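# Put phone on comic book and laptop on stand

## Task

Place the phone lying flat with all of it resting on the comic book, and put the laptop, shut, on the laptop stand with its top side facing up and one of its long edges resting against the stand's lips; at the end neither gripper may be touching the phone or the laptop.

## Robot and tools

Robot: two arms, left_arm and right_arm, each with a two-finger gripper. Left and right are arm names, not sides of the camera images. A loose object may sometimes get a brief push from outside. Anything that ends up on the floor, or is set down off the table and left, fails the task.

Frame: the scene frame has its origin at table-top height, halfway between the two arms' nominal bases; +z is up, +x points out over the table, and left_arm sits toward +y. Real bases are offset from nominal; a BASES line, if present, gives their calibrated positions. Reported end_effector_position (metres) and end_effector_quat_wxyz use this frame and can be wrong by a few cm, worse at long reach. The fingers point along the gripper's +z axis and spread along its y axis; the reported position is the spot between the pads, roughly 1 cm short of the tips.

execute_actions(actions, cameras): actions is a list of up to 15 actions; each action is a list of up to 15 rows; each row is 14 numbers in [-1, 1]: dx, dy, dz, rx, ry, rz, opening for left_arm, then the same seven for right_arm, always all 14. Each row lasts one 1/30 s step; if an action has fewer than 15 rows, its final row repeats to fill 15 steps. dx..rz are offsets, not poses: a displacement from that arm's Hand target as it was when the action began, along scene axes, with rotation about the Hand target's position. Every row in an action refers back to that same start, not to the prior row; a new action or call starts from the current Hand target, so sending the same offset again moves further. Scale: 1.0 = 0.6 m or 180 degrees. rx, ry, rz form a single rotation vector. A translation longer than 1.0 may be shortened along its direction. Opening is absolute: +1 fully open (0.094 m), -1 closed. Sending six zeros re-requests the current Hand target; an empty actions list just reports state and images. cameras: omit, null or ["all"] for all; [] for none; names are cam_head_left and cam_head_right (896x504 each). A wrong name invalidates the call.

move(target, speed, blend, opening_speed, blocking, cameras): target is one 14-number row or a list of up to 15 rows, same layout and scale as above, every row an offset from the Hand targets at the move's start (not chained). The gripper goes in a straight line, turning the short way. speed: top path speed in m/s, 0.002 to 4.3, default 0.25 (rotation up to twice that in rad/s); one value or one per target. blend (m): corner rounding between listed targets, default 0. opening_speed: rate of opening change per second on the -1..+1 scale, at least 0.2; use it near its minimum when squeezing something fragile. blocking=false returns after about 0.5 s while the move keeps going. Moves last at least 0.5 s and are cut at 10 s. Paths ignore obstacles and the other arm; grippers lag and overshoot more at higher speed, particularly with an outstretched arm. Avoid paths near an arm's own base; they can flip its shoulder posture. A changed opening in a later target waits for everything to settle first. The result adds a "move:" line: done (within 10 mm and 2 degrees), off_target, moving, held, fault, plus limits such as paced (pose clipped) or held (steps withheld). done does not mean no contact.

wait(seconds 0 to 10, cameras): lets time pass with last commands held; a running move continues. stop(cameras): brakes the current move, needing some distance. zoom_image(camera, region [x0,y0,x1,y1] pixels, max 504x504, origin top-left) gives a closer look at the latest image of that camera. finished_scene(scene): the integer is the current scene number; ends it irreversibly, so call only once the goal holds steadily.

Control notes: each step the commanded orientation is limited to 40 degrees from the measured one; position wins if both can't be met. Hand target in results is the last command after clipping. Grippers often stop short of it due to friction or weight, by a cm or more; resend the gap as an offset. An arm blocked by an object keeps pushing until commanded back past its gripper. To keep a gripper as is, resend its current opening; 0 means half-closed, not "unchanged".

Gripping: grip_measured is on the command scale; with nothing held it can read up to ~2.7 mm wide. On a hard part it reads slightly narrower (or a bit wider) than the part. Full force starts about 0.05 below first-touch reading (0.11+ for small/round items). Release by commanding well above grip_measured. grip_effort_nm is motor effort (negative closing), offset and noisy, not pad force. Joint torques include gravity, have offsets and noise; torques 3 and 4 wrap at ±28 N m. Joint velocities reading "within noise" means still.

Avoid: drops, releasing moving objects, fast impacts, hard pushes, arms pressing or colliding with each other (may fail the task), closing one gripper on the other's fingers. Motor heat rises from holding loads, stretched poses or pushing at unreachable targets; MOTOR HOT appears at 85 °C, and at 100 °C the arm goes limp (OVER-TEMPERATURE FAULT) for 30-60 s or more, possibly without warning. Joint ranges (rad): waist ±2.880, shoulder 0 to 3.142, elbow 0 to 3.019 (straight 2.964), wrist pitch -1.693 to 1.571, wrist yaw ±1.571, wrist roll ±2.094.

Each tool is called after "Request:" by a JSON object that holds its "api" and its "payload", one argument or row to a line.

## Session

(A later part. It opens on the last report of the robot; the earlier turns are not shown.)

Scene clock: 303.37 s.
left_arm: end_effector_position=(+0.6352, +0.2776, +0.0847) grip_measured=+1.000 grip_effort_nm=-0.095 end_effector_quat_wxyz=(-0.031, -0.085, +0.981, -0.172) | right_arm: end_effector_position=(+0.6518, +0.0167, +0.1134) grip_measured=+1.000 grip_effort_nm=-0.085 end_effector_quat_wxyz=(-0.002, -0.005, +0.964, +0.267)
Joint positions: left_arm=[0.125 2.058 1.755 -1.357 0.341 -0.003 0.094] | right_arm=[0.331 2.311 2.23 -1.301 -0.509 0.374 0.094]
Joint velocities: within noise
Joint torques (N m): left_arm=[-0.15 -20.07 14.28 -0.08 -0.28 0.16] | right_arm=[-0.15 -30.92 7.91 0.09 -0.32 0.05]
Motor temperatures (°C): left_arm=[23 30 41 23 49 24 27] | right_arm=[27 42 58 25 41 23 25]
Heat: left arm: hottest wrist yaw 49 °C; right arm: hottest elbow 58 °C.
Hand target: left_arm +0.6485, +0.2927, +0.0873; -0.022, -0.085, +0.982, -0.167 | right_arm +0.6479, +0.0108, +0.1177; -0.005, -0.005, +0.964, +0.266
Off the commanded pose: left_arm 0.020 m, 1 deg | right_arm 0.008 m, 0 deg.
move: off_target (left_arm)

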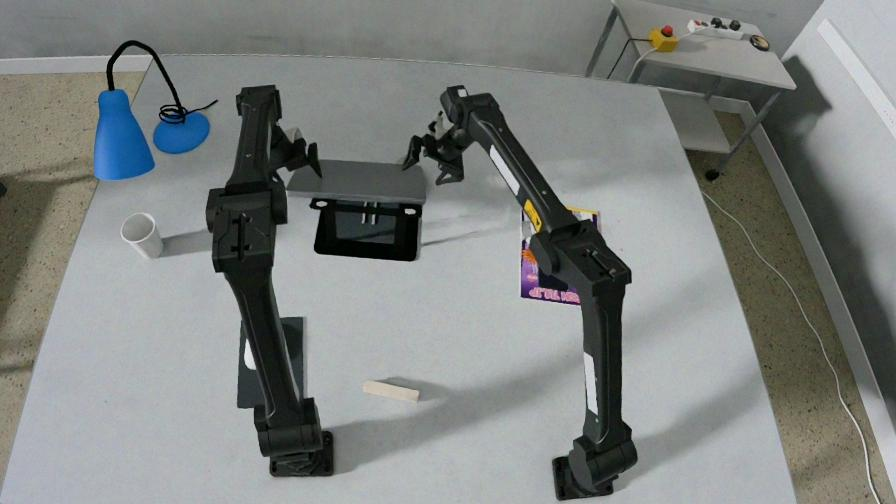

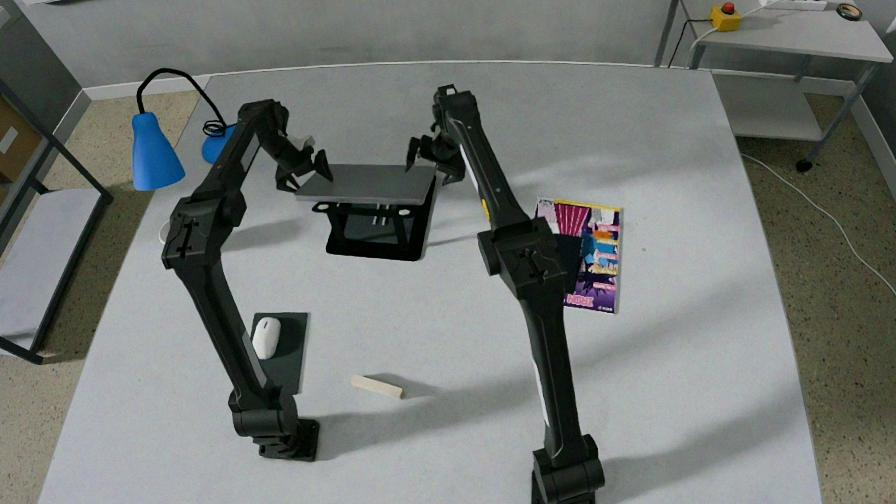

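Request:
{"api": "move", "payload": {
  "target": [
    [0,0.12,0.05,0,0,0,1,0,-0.15,0.05,0,0,0,1],
    [-0.35,0.25,0.25,0.08,0,0,1,-0.35,-0.35,0.2,-0.1,0,0,1]
  ],
  "speed": [0.12,0.35],
  "blend": [0.03,0]
}}

Request:
{"api": "zoom_image", "payload": {
  "camera": "cam_head_left",
  "region": [270, 140, 440, 280]
}}

Request:
{"api": "zoom_image", "payload": {
  "camera": "cam_head_right",
  "region": [270, 140, 440, 280]
}}

Scene clock: 309.47 s.
left_arm: end_effector_position=(+0.4449, +0.4411, +0.2374) grip_measured=+1.000 grip_effort_nm=-0.081 end_effector_quat_wxyz=(-0.006, -0.088, +0.995, -0.042) | right_arm: end_effector_position=(+0.4414, -0.1929, +0.2474) grip_measured=+1.000 grip_effort_nm=-0.081 end_effector_quat_wxyz=(+0.009, -0.008, +0.993, +0.115)
Joint positions: left_arm=[0.446 1.568 1.498 -1.544 0.072 0.301 0.094] | right_arm=[0.159 1.567 1.513 -1.462 -0.225 0.155 0.094]
Joint velocities: within noise
Joint torques (N m): left_arm=[-1.26 -15.21 9.32 -0.2 -0.1 0.05] | right_arm=[-0.32 -16.03 7.9 -0.1 -0.02 0.09]
Motor temperatures (°C): left_arm=[23 30 42 23 47 24 27] | right_arm=[27 44 56 25 39 23 25]
Heat: left arm: hottest wrist yaw 47 °C; right arm: hottest elbow 56 °C.
Hand target: left_arm +0.4385, +0.4427, +0.2373; -0.012, -0.087, +0.995, -0.043 | right_arm +0.4380, -0.1992, +0.2376; -0.006, -0.005, +0.994, +0.112
Off the commanded pose: left_arm 0.007 m, 1 deg | right_arm 0.012 m, 2 deg.
move: off_target (right_arm)

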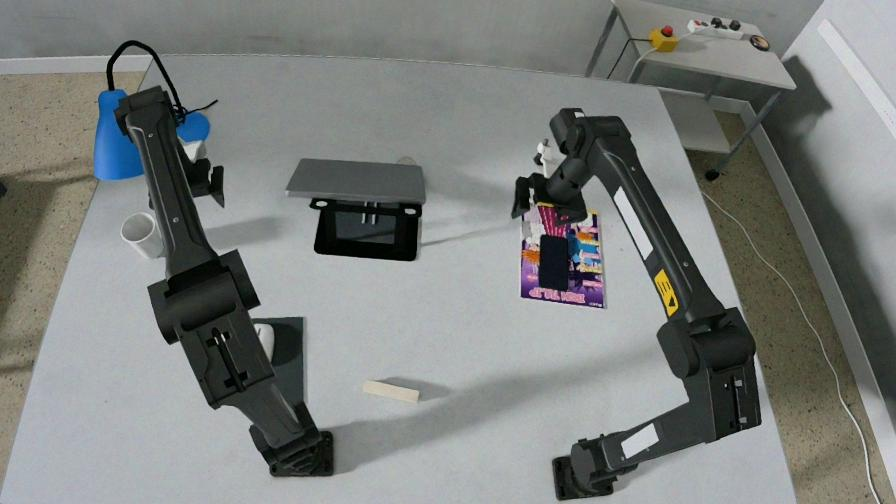

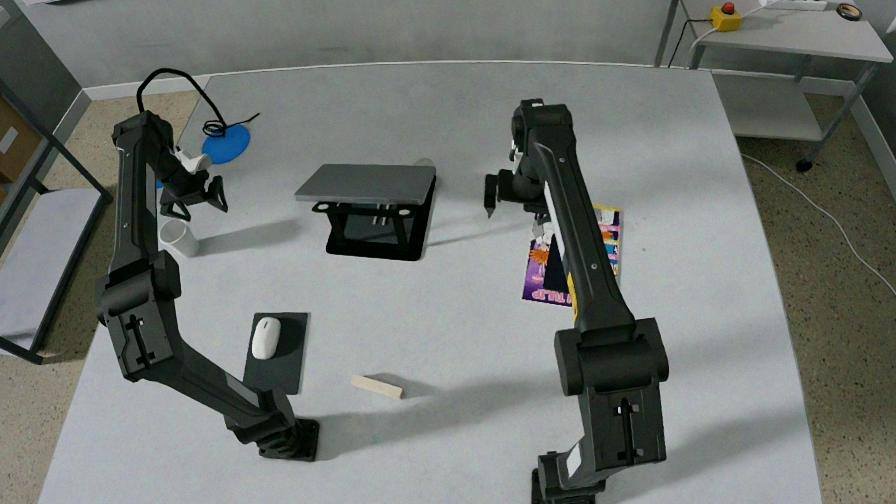

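Scaled by 2.965.

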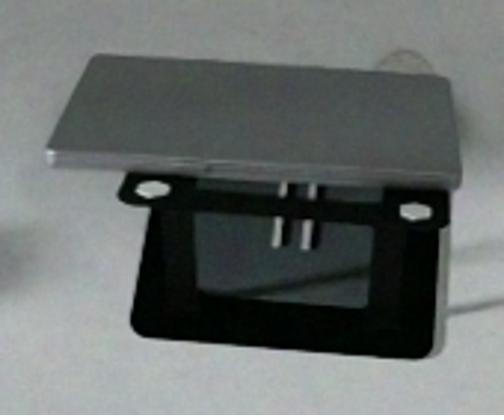

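Scaled by 2.965.

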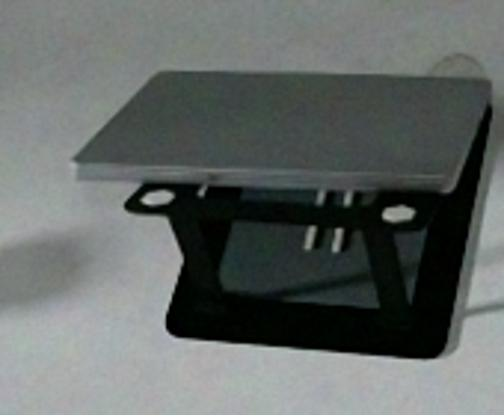

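Request:
{"api": "move", "payload": {
  "target": [
    [0.09,-0.488,-0.03,0.027,-0.008,-0.055,-1,-0.1,-0.1,0,0,0,0,-1],
    [0.14,-0.488,-0.1,0.027,-0.008,-0.055,-1,-0.1,-0.1,0,0,0,0,-1]
  ],
  "speed": [0.35,0.15]
}}

Request:
{"api": "zoom_image", "payload": {
  "camera": "cam_head_left",
  "region": [290, 140, 430, 250]
}}

Request:
{"api": "zoom_image", "payload": {
  "camera": "cam_head_right",
  "region": [290, 140, 430, 250]
}}

Scene clock: 325.60 s.
left_arm: end_effector_position=(+0.4949, +0.1489, +0.1539) grip_measured=-0.981 grip_effort_nm=-1.004 end_effector_quat_wxyz=(-0.038, +0.011, +0.999, +0.006) | right_arm: end_effector_position=(+0.3854, -0.2540, +0.2387) grip_measured=-0.991 grip_effort_nm=-0.486 end_effector_quat_wxyz=(+0.000, -0.007, +0.994, +0.112)
Joint positions: left_arm=[-0.226 1.663 1.392 -1.376 0.003 -0.176 0.001] | right_arm=[0.037 1.425 1.334 -1.472 -0.225 0.029 0]
Joint velocities: within noise
Joint torques (N m): left_arm=[-0.97 -16.15 15.62 0.35 -0.16 -0.11] | right_arm=[-0.38 -15.33 7.64 -0.2 -0.07 0.05]
Motor temperatures (°C): left_arm=[23 29 41 23 44 24 27] | right_arm=[27 43 52 25 36 23 25]
Heat: left arm: hottest wrist yaw 44 °C; right arm: hottest elbow 52 °C.
Hand target: left_arm +0.5226, +0.1498, +0.1773; +0.001, +0.000, +1.000, +0.000 | right_arm +0.3779, -0.2592, +0.2376; -0.006, -0.005, +0.994, +0.112
Off the commanded pose: left_arm 0.036 m, 5 deg | right_arm 0.009 m, 1 deg.
move: off_target (left_arm)

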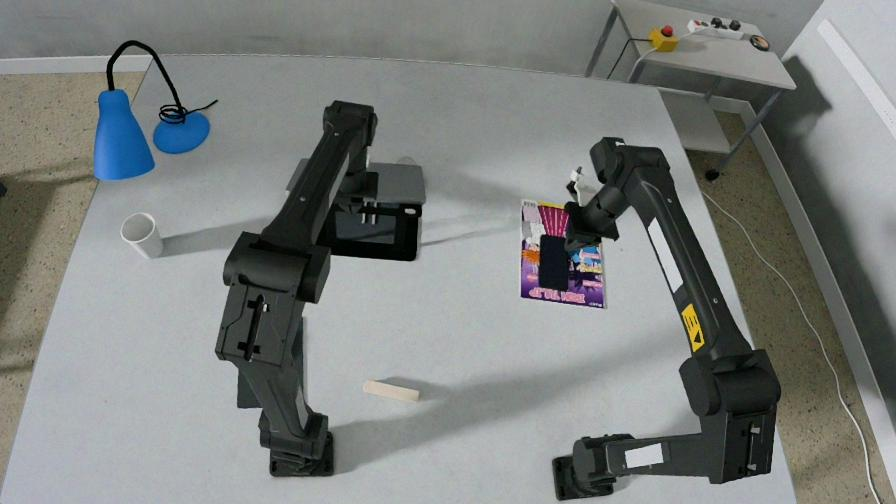

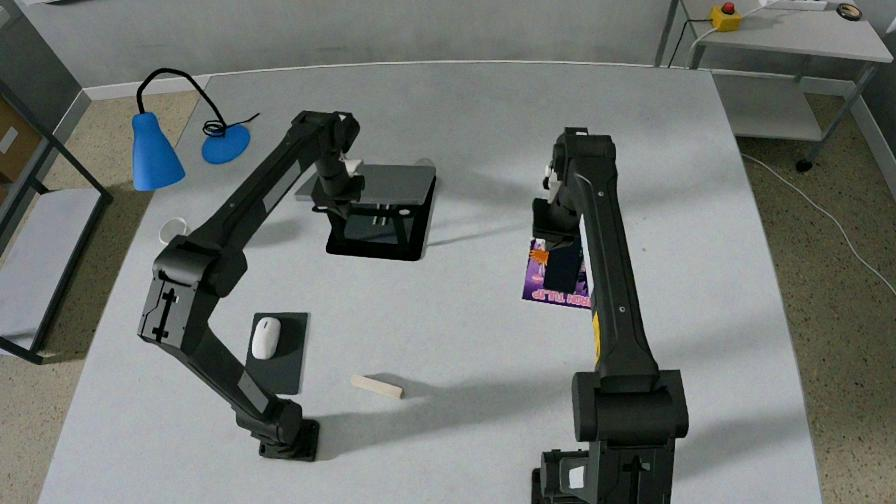

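Scaled by 3.600.

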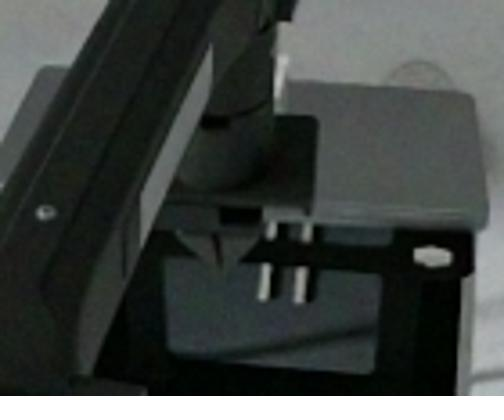

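Scaled by 3.600.

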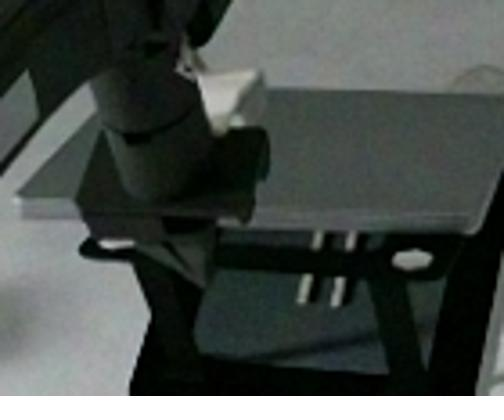

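Request:
{"api": "move", "payload": {
  "target": [
    [0.045,-0.04,0.0,0,0,0,-1,0,0,0,0,0,0,-1],
    [0.015,-0.04,-0.095,0,0,0,-1,0,0,0,0,0,0,-1]
  ],
  "speed": [0.1,0.06]
}}

Request:
{"api": "zoom_image", "payload": {
  "camera": "cam_head_left",
  "region": [290, 140, 430, 250]
}}

Request:
{"api": "zoom_image", "payload": {
  "camera": "cam_head_right",
  "region": [290, 140, 430, 250]
}}

Scene clock: 331.23 s.
left_arm: end_effector_position=(+0.5411, +0.1324, +0.1329) grip_measured=-0.981 grip_effort_nm=-0.999 end_effector_quat_wxyz=(+0.013, -0.003, +1.000, -0.004) | right_arm: end_effector_position=(+0.3854, -0.2540, +0.2387) grip_measured=-0.991 grip_effort_nm=-0.491 end_effector_quat_wxyz=(+0.000, -0.007, +0.994, +0.112)
Joint positions: left_arm=[-0.24 1.736 1.432 -1.24 0.001 -0.218 0.001] | right_arm=[0.037 1.425 1.334 -1.472 -0.225 0.029 0]
Joint velocities: within noise
Joint torques (N m): left_arm=[-2.9 -16.97 7.19 0.55 -0.12 -0.09] | right_arm=[-0.38 -15.33 7.64 -0.18 -0.06 0.07]
Motor temperatures (°C): left_arm=[23 29 42 23 43 24 28] | right_arm=[27 42 51 25 36 23 25]
Heat: left arm: hottest wrist yaw 43 °C; right arm: hottest elbow 51 °C.
Hand target: left_arm +0.5314, +0.1259, +0.1201; +0.001, +0.000, +1.000, +0.000 | right_arm +0.3779, -0.2592, +0.2376; -0.006, -0.004, +0.994, +0.112
Off the commanded pose: left_arm 0.017 m, 1 deg | right_arm 0.009 m, 1 deg.
move: off_target (left_arm)

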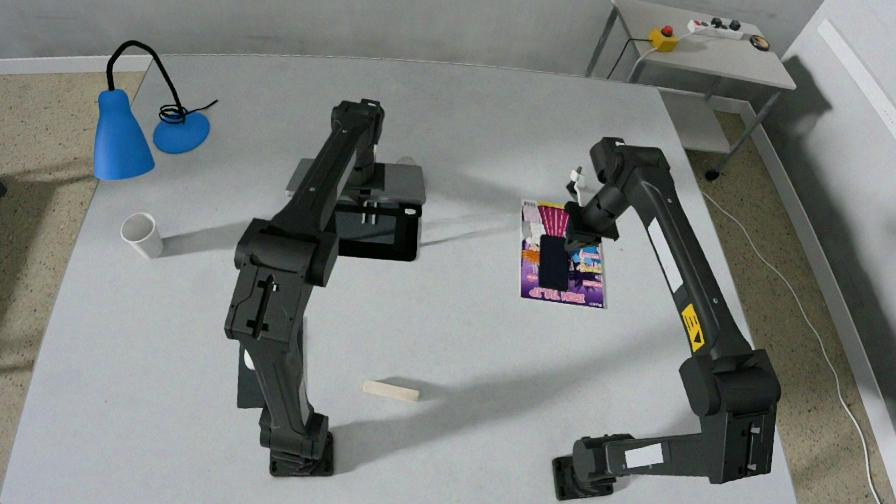

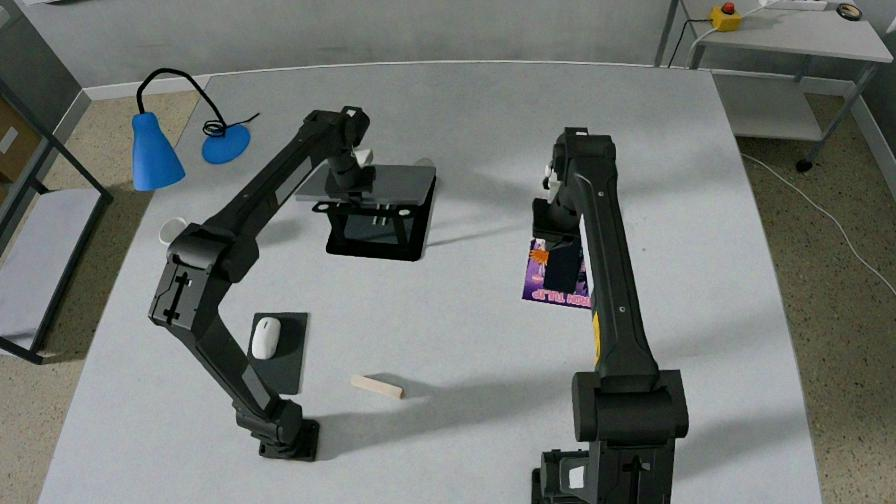

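Scaled by 3.600.

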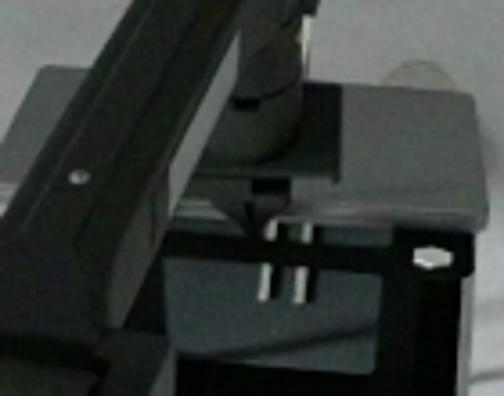

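Scaled by 3.600.

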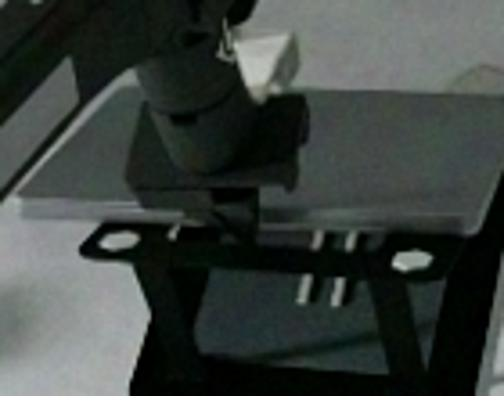

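Request:
{"api": "move", "payload": {
  "target": [
    [0.08,0,0.01,0,0,0,-1,0,0,0,0,0,0,-1],
    [0.12,0,0.01,0,0,0,-1,0,0,0,0,0,0,-1]
  ],
  "speed": 0.05
}}

Request:
{"api": "zoom_image", "payload": {
  "camera": "cam_head_right",
  "region": [270, 140, 440, 280]
}}

Scene clock: 335.80 s.
left_arm: end_effector_position=(+0.5564, +0.1338, +0.1288) grip_measured=-0.981 grip_effort_nm=-1.004 end_effector_quat_wxyz=(-0.041, -0.003, +0.999, +0.011) | right_arm: end_effector_position=(+0.3854, -0.2540, +0.2387) grip_measured=-0.991 grip_effort_nm=-0.491 end_effector_quat_wxyz=(+0.000, -0.007, +0.994, +0.112)
Joint positions: left_arm=[-0.234 1.845 1.572 -1.382 -0.005 -0.211 0.001] | right_arm=[0.037 1.425 1.334 -1.472 -0.225 0.029 0]
Joint velocities: within noise
Joint torques (N m): left_arm=[-1.73 -14.45 17.28 2.45 0.13 0.11] | right_arm=[-0.38 -15.38 7.62 -0.2 -0.07 0.07]
Motor temperatures (°C): left_arm=[23 29 41 24 42 24 28] | right_arm=[27 41 51 25 35 23 25]
Heat: left arm: hottest wrist yaw 42 °C; right arm: hottest elbow 51 °C.
Hand target: left_arm +0.6035, +0.1259, +0.1261; +0.001, -0.001, +1.000, +0.000 | right_arm +0.3779, -0.2592, +0.2376; -0.006, -0.004, +0.994, +0.112
Off the commanded pose: left_arm 0.048 m, 5 deg | right_arm 0.009 m, 1 deg.
move: off_target (left_arm)

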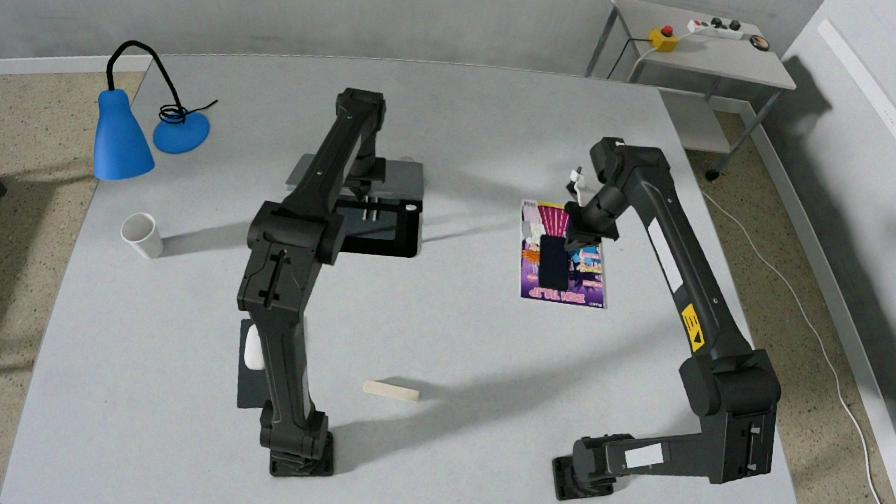

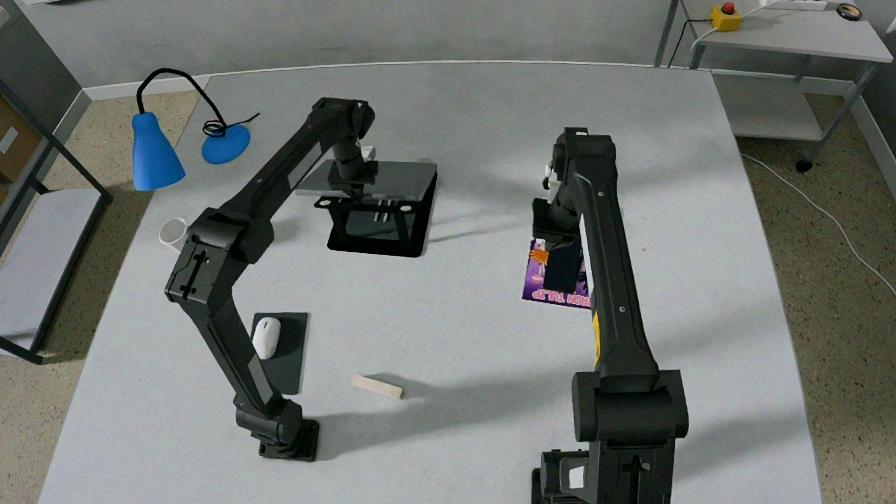

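Scaled by 2.965.

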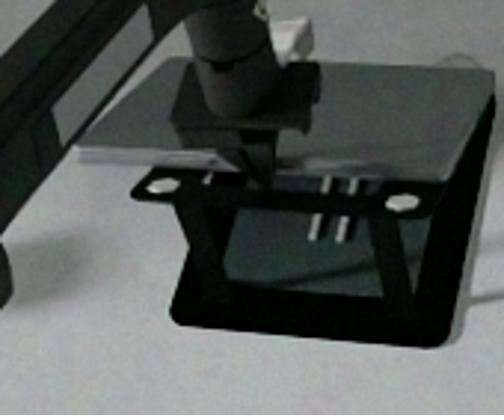

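Request:
{"api": "move", "payload": {
  "target": [
    [-0.15,0,0.02,0,0,0,-1,0,0,0,0,0,0,-1],
    [-0.2,0.02,0.2,0,0,0,-1,0,0,0,0,0,0,-1],
    [-0.35,0.4,0.2,0,0,0,-1,-0.1,-0.2,0,0,0,0,-1]
  ],
  "speed": [0.1,0.25,0.4]
}}

Request:
{"api": "zoom_image", "payload": {
  "camera": "cam_head_left",
  "region": [270, 140, 440, 280]
}}

Request:
{"api": "zoom_image", "payload": {
  "camera": "cam_head_right",
  "region": [270, 140, 440, 280]
}}

Request:
{"api": "zoom_image", "payload": {
  "camera": "cam_head_left",
  "region": [490, 180, 630, 320]
}}

Scene clock: 344.63 s.
left_arm: end_effector_position=(+0.3992, +0.3643, +0.2423) grip_measured=-0.981 grip_effort_nm=-0.999 end_effector_quat_wxyz=(+0.000, -0.001, +1.000, +0.001) | right_arm: end_effector_position=(+0.3259, -0.3781, +0.2399) grip_measured=-0.991 grip_effort_nm=-0.486 end_effector_quat_wxyz=(+0.001, -0.006, +0.994, +0.109)
Joint positions: left_arm=[0.29 1.355 1.285 -1.501 -0.002 0.317 0.001] | right_arm=[-0.295 1.322 1.236 -1.548 -0.21 -0.308 0]
Joint velocities: within noise
Joint torques (N m): left_arm=[-0.5 -13.45 9.88 -0.03 0.13 0.13] | right_arm=[-0.15 -12.98 7.51 -0.31 -0.12 0.07]
Motor temperatures (°C): left_arm=[23 29 42 24 42 24 28] | right_arm=[27 40 49 25 35 23 25]
Heat: left arm: hottest elbow 42 °C; right arm: hottest elbow 49 °C.
Hand target: left_arm +0.3936, +0.3660, +0.2463; +0.001, +0.000, +1.000, +0.000 | right_arm +0.3179, -0.3792, +0.2376; -0.006, -0.005, +0.994, +0.112
Off the commanded pose: left_arm 0.007 m, 0 deg | right_arm 0.008 m, 1 deg.
move: done

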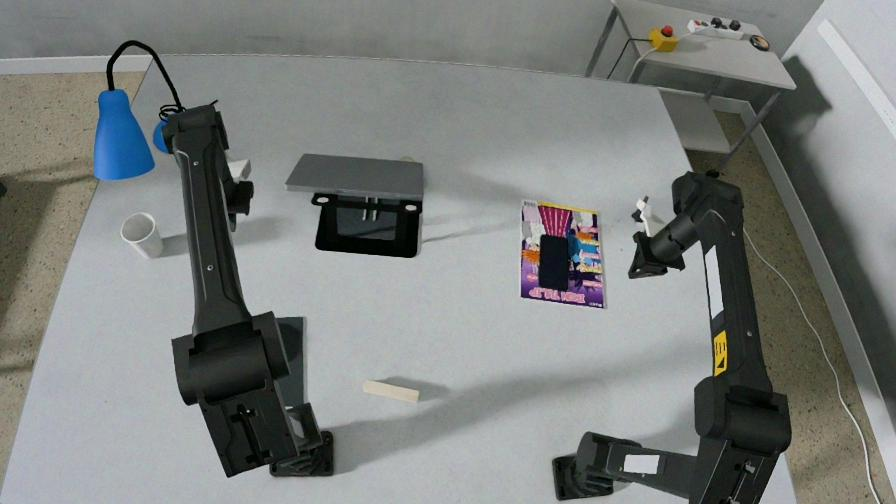

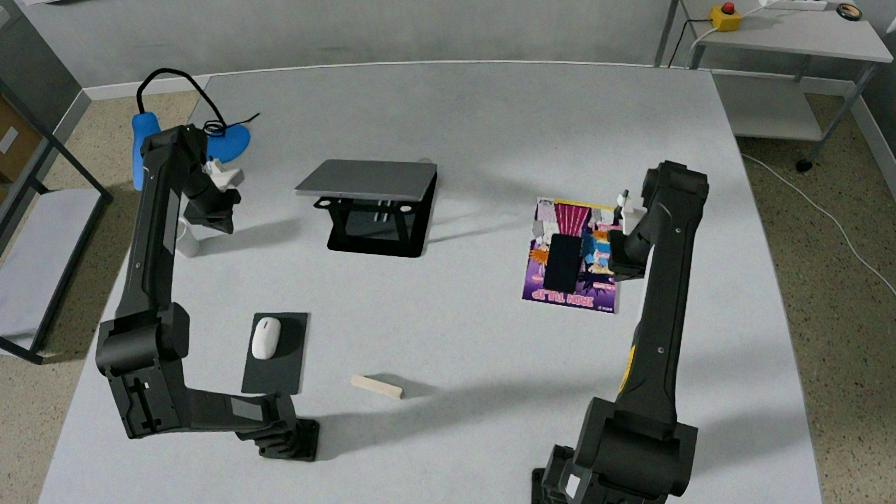

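Scaled by 2.965.

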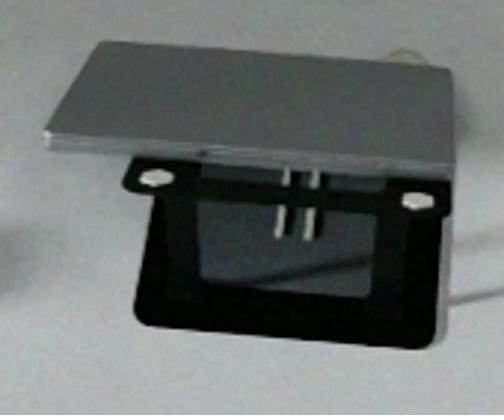

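Scaled by 2.965.

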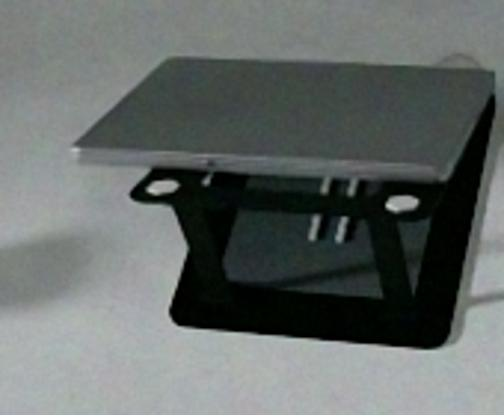

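Scaled by 3.600.

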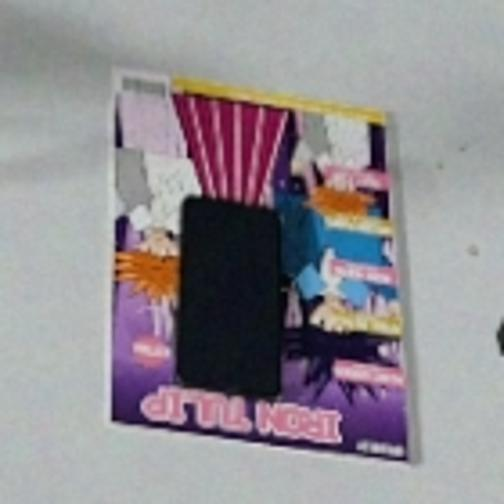

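Request:
{"api": "zoom_image", "payload": {
  "camera": "cam_head_left",
  "region": [280, 145, 360, 215]
}}

Request:
{"api": "zoom_image", "payload": {
  "camera": "cam_head_left",
  "region": [360, 145, 440, 215]
}}

Request:
{"api": "zoom_image", "payload": {
  "camera": "cam_head_right",
  "region": [290, 145, 370, 215]
}}

Request:
{"api": "zoom_image", "payload": {
  "camera": "cam_head_right",
  "region": [370, 145, 450, 215]
}}

Scaled by 6.300.

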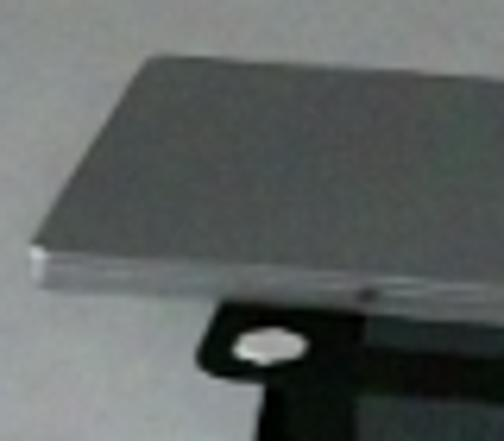

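Scaled by 6.300.

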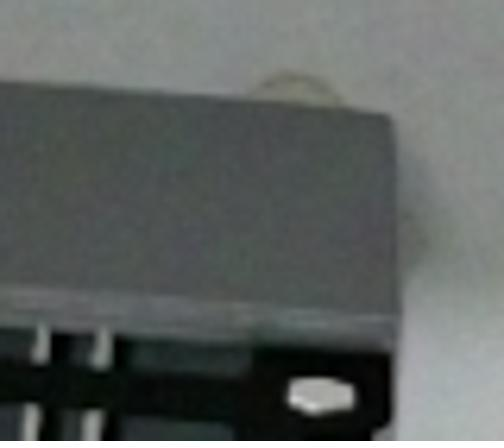

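Scaled by 6.300.

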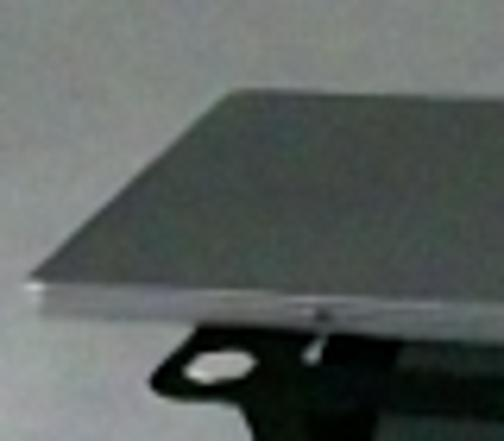

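Scaled by 6.300.

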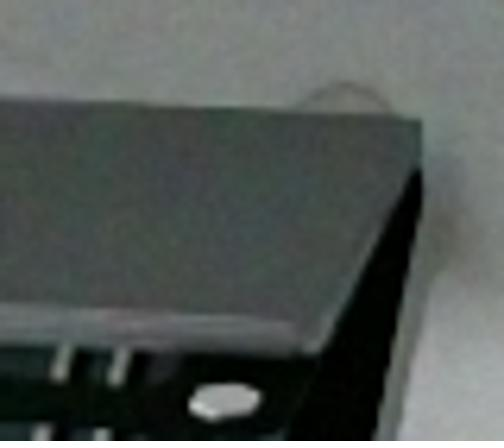

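Request:
{"api": "execute_actions", "payload": {
  "actions": []
}}

Request:
{"api": "zoom_image", "payload": {
  "camera": "cam_head_right",
  "region": [300, 120, 470, 270]
}}

Request:
{"api": "zoom_image", "payload": {
  "camera": "cam_head_left",
  "region": [320, 120, 620, 320]
}}

Scene clock: 356.23 s.
left_arm: end_effector_position=(+0.3992, +0.3643, +0.2423) grip_measured=-0.981 grip_effort_nm=-0.999 end_effector_quat_wxyz=(+0.000, +0.000, +1.000, +0.001) | right_arm: end_effector_position=(+0.3259, -0.3781, +0.2399) grip_measured=-0.991 grip_effort_nm=-0.491 end_effector_quat_wxyz=(+0.001, -0.006, +0.994, +0.109)
Joint positions: left_arm=[0.29 1.355 1.285 -1.501 -0.002 0.318 0.001] | right_arm=[-0.295 1.322 1.236 -1.548 -0.21 -0.308 0]
Joint velocities: within noise
Joint torques (N m): left_arm=[-0.56 -13.16 9.84 0.05 0.15 0.09] | right_arm=[-0.15 -12.98 7.56 -0.31 -0.12 0.07]
Motor temperatures (°C): left_arm=[23 29 41 24 41 24 28] | right_arm=[27 39 47 25 34 23 25]
Heat: left arm: hottest elbow 41 °C; right arm: hottest elbow 47 °C.
Hand target: left_arm +0.3936, +0.3660, +0.2463; +0.001, +0.000, +1.000, +0.000 | right_arm +0.3180, -0.3792, +0.2376; -0.006, -0.005, +0.994, +0.112
Tool commands: left_gripper/opening=-1.0 right_gripper/opening=-1.0
Off the commanded pose: left_arm 0.007 m, 0 deg | right_arm 0.008 m, 1 deg.

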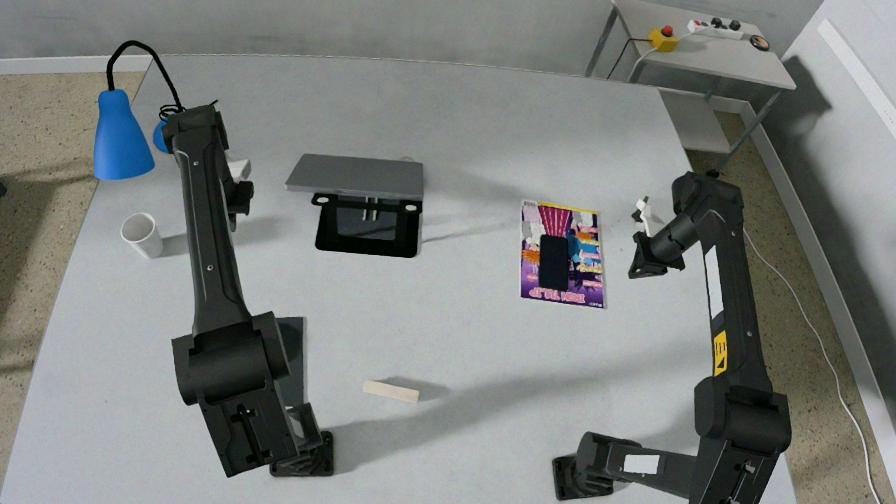

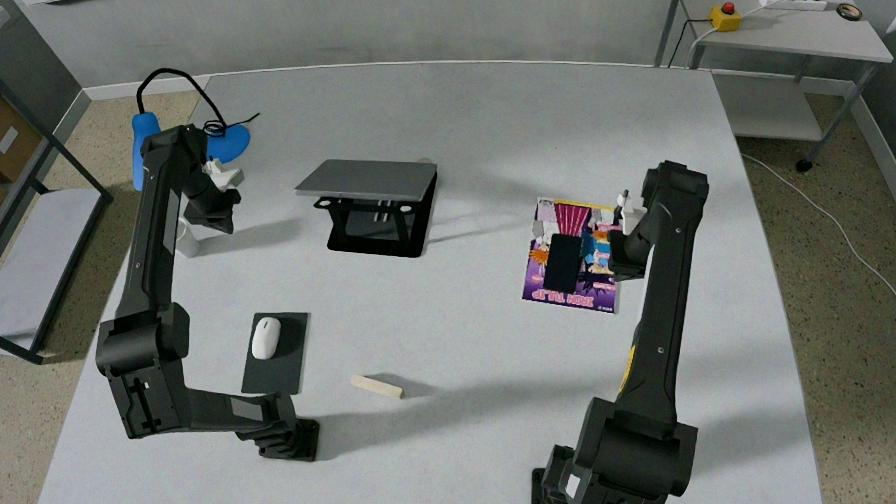

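Scaled by 2.965.

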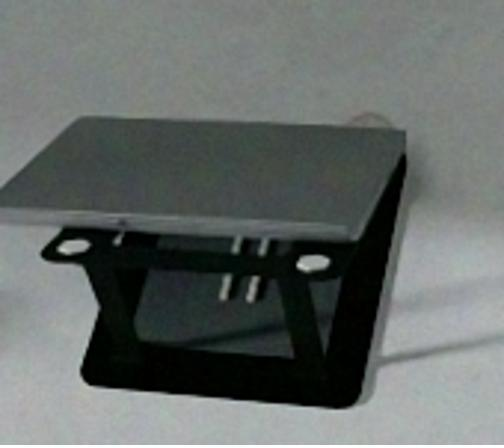

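Scaled by 1.680.

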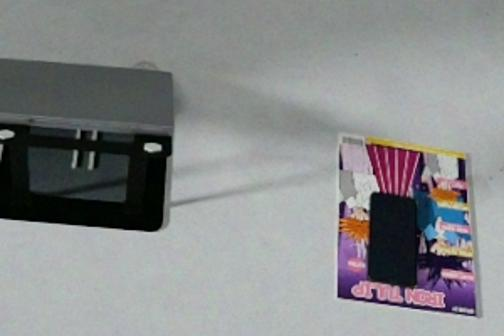

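Request:
{"api": "finished_scene", "payload": {
  "scene": 2
}}

The scene is finished: the task was done.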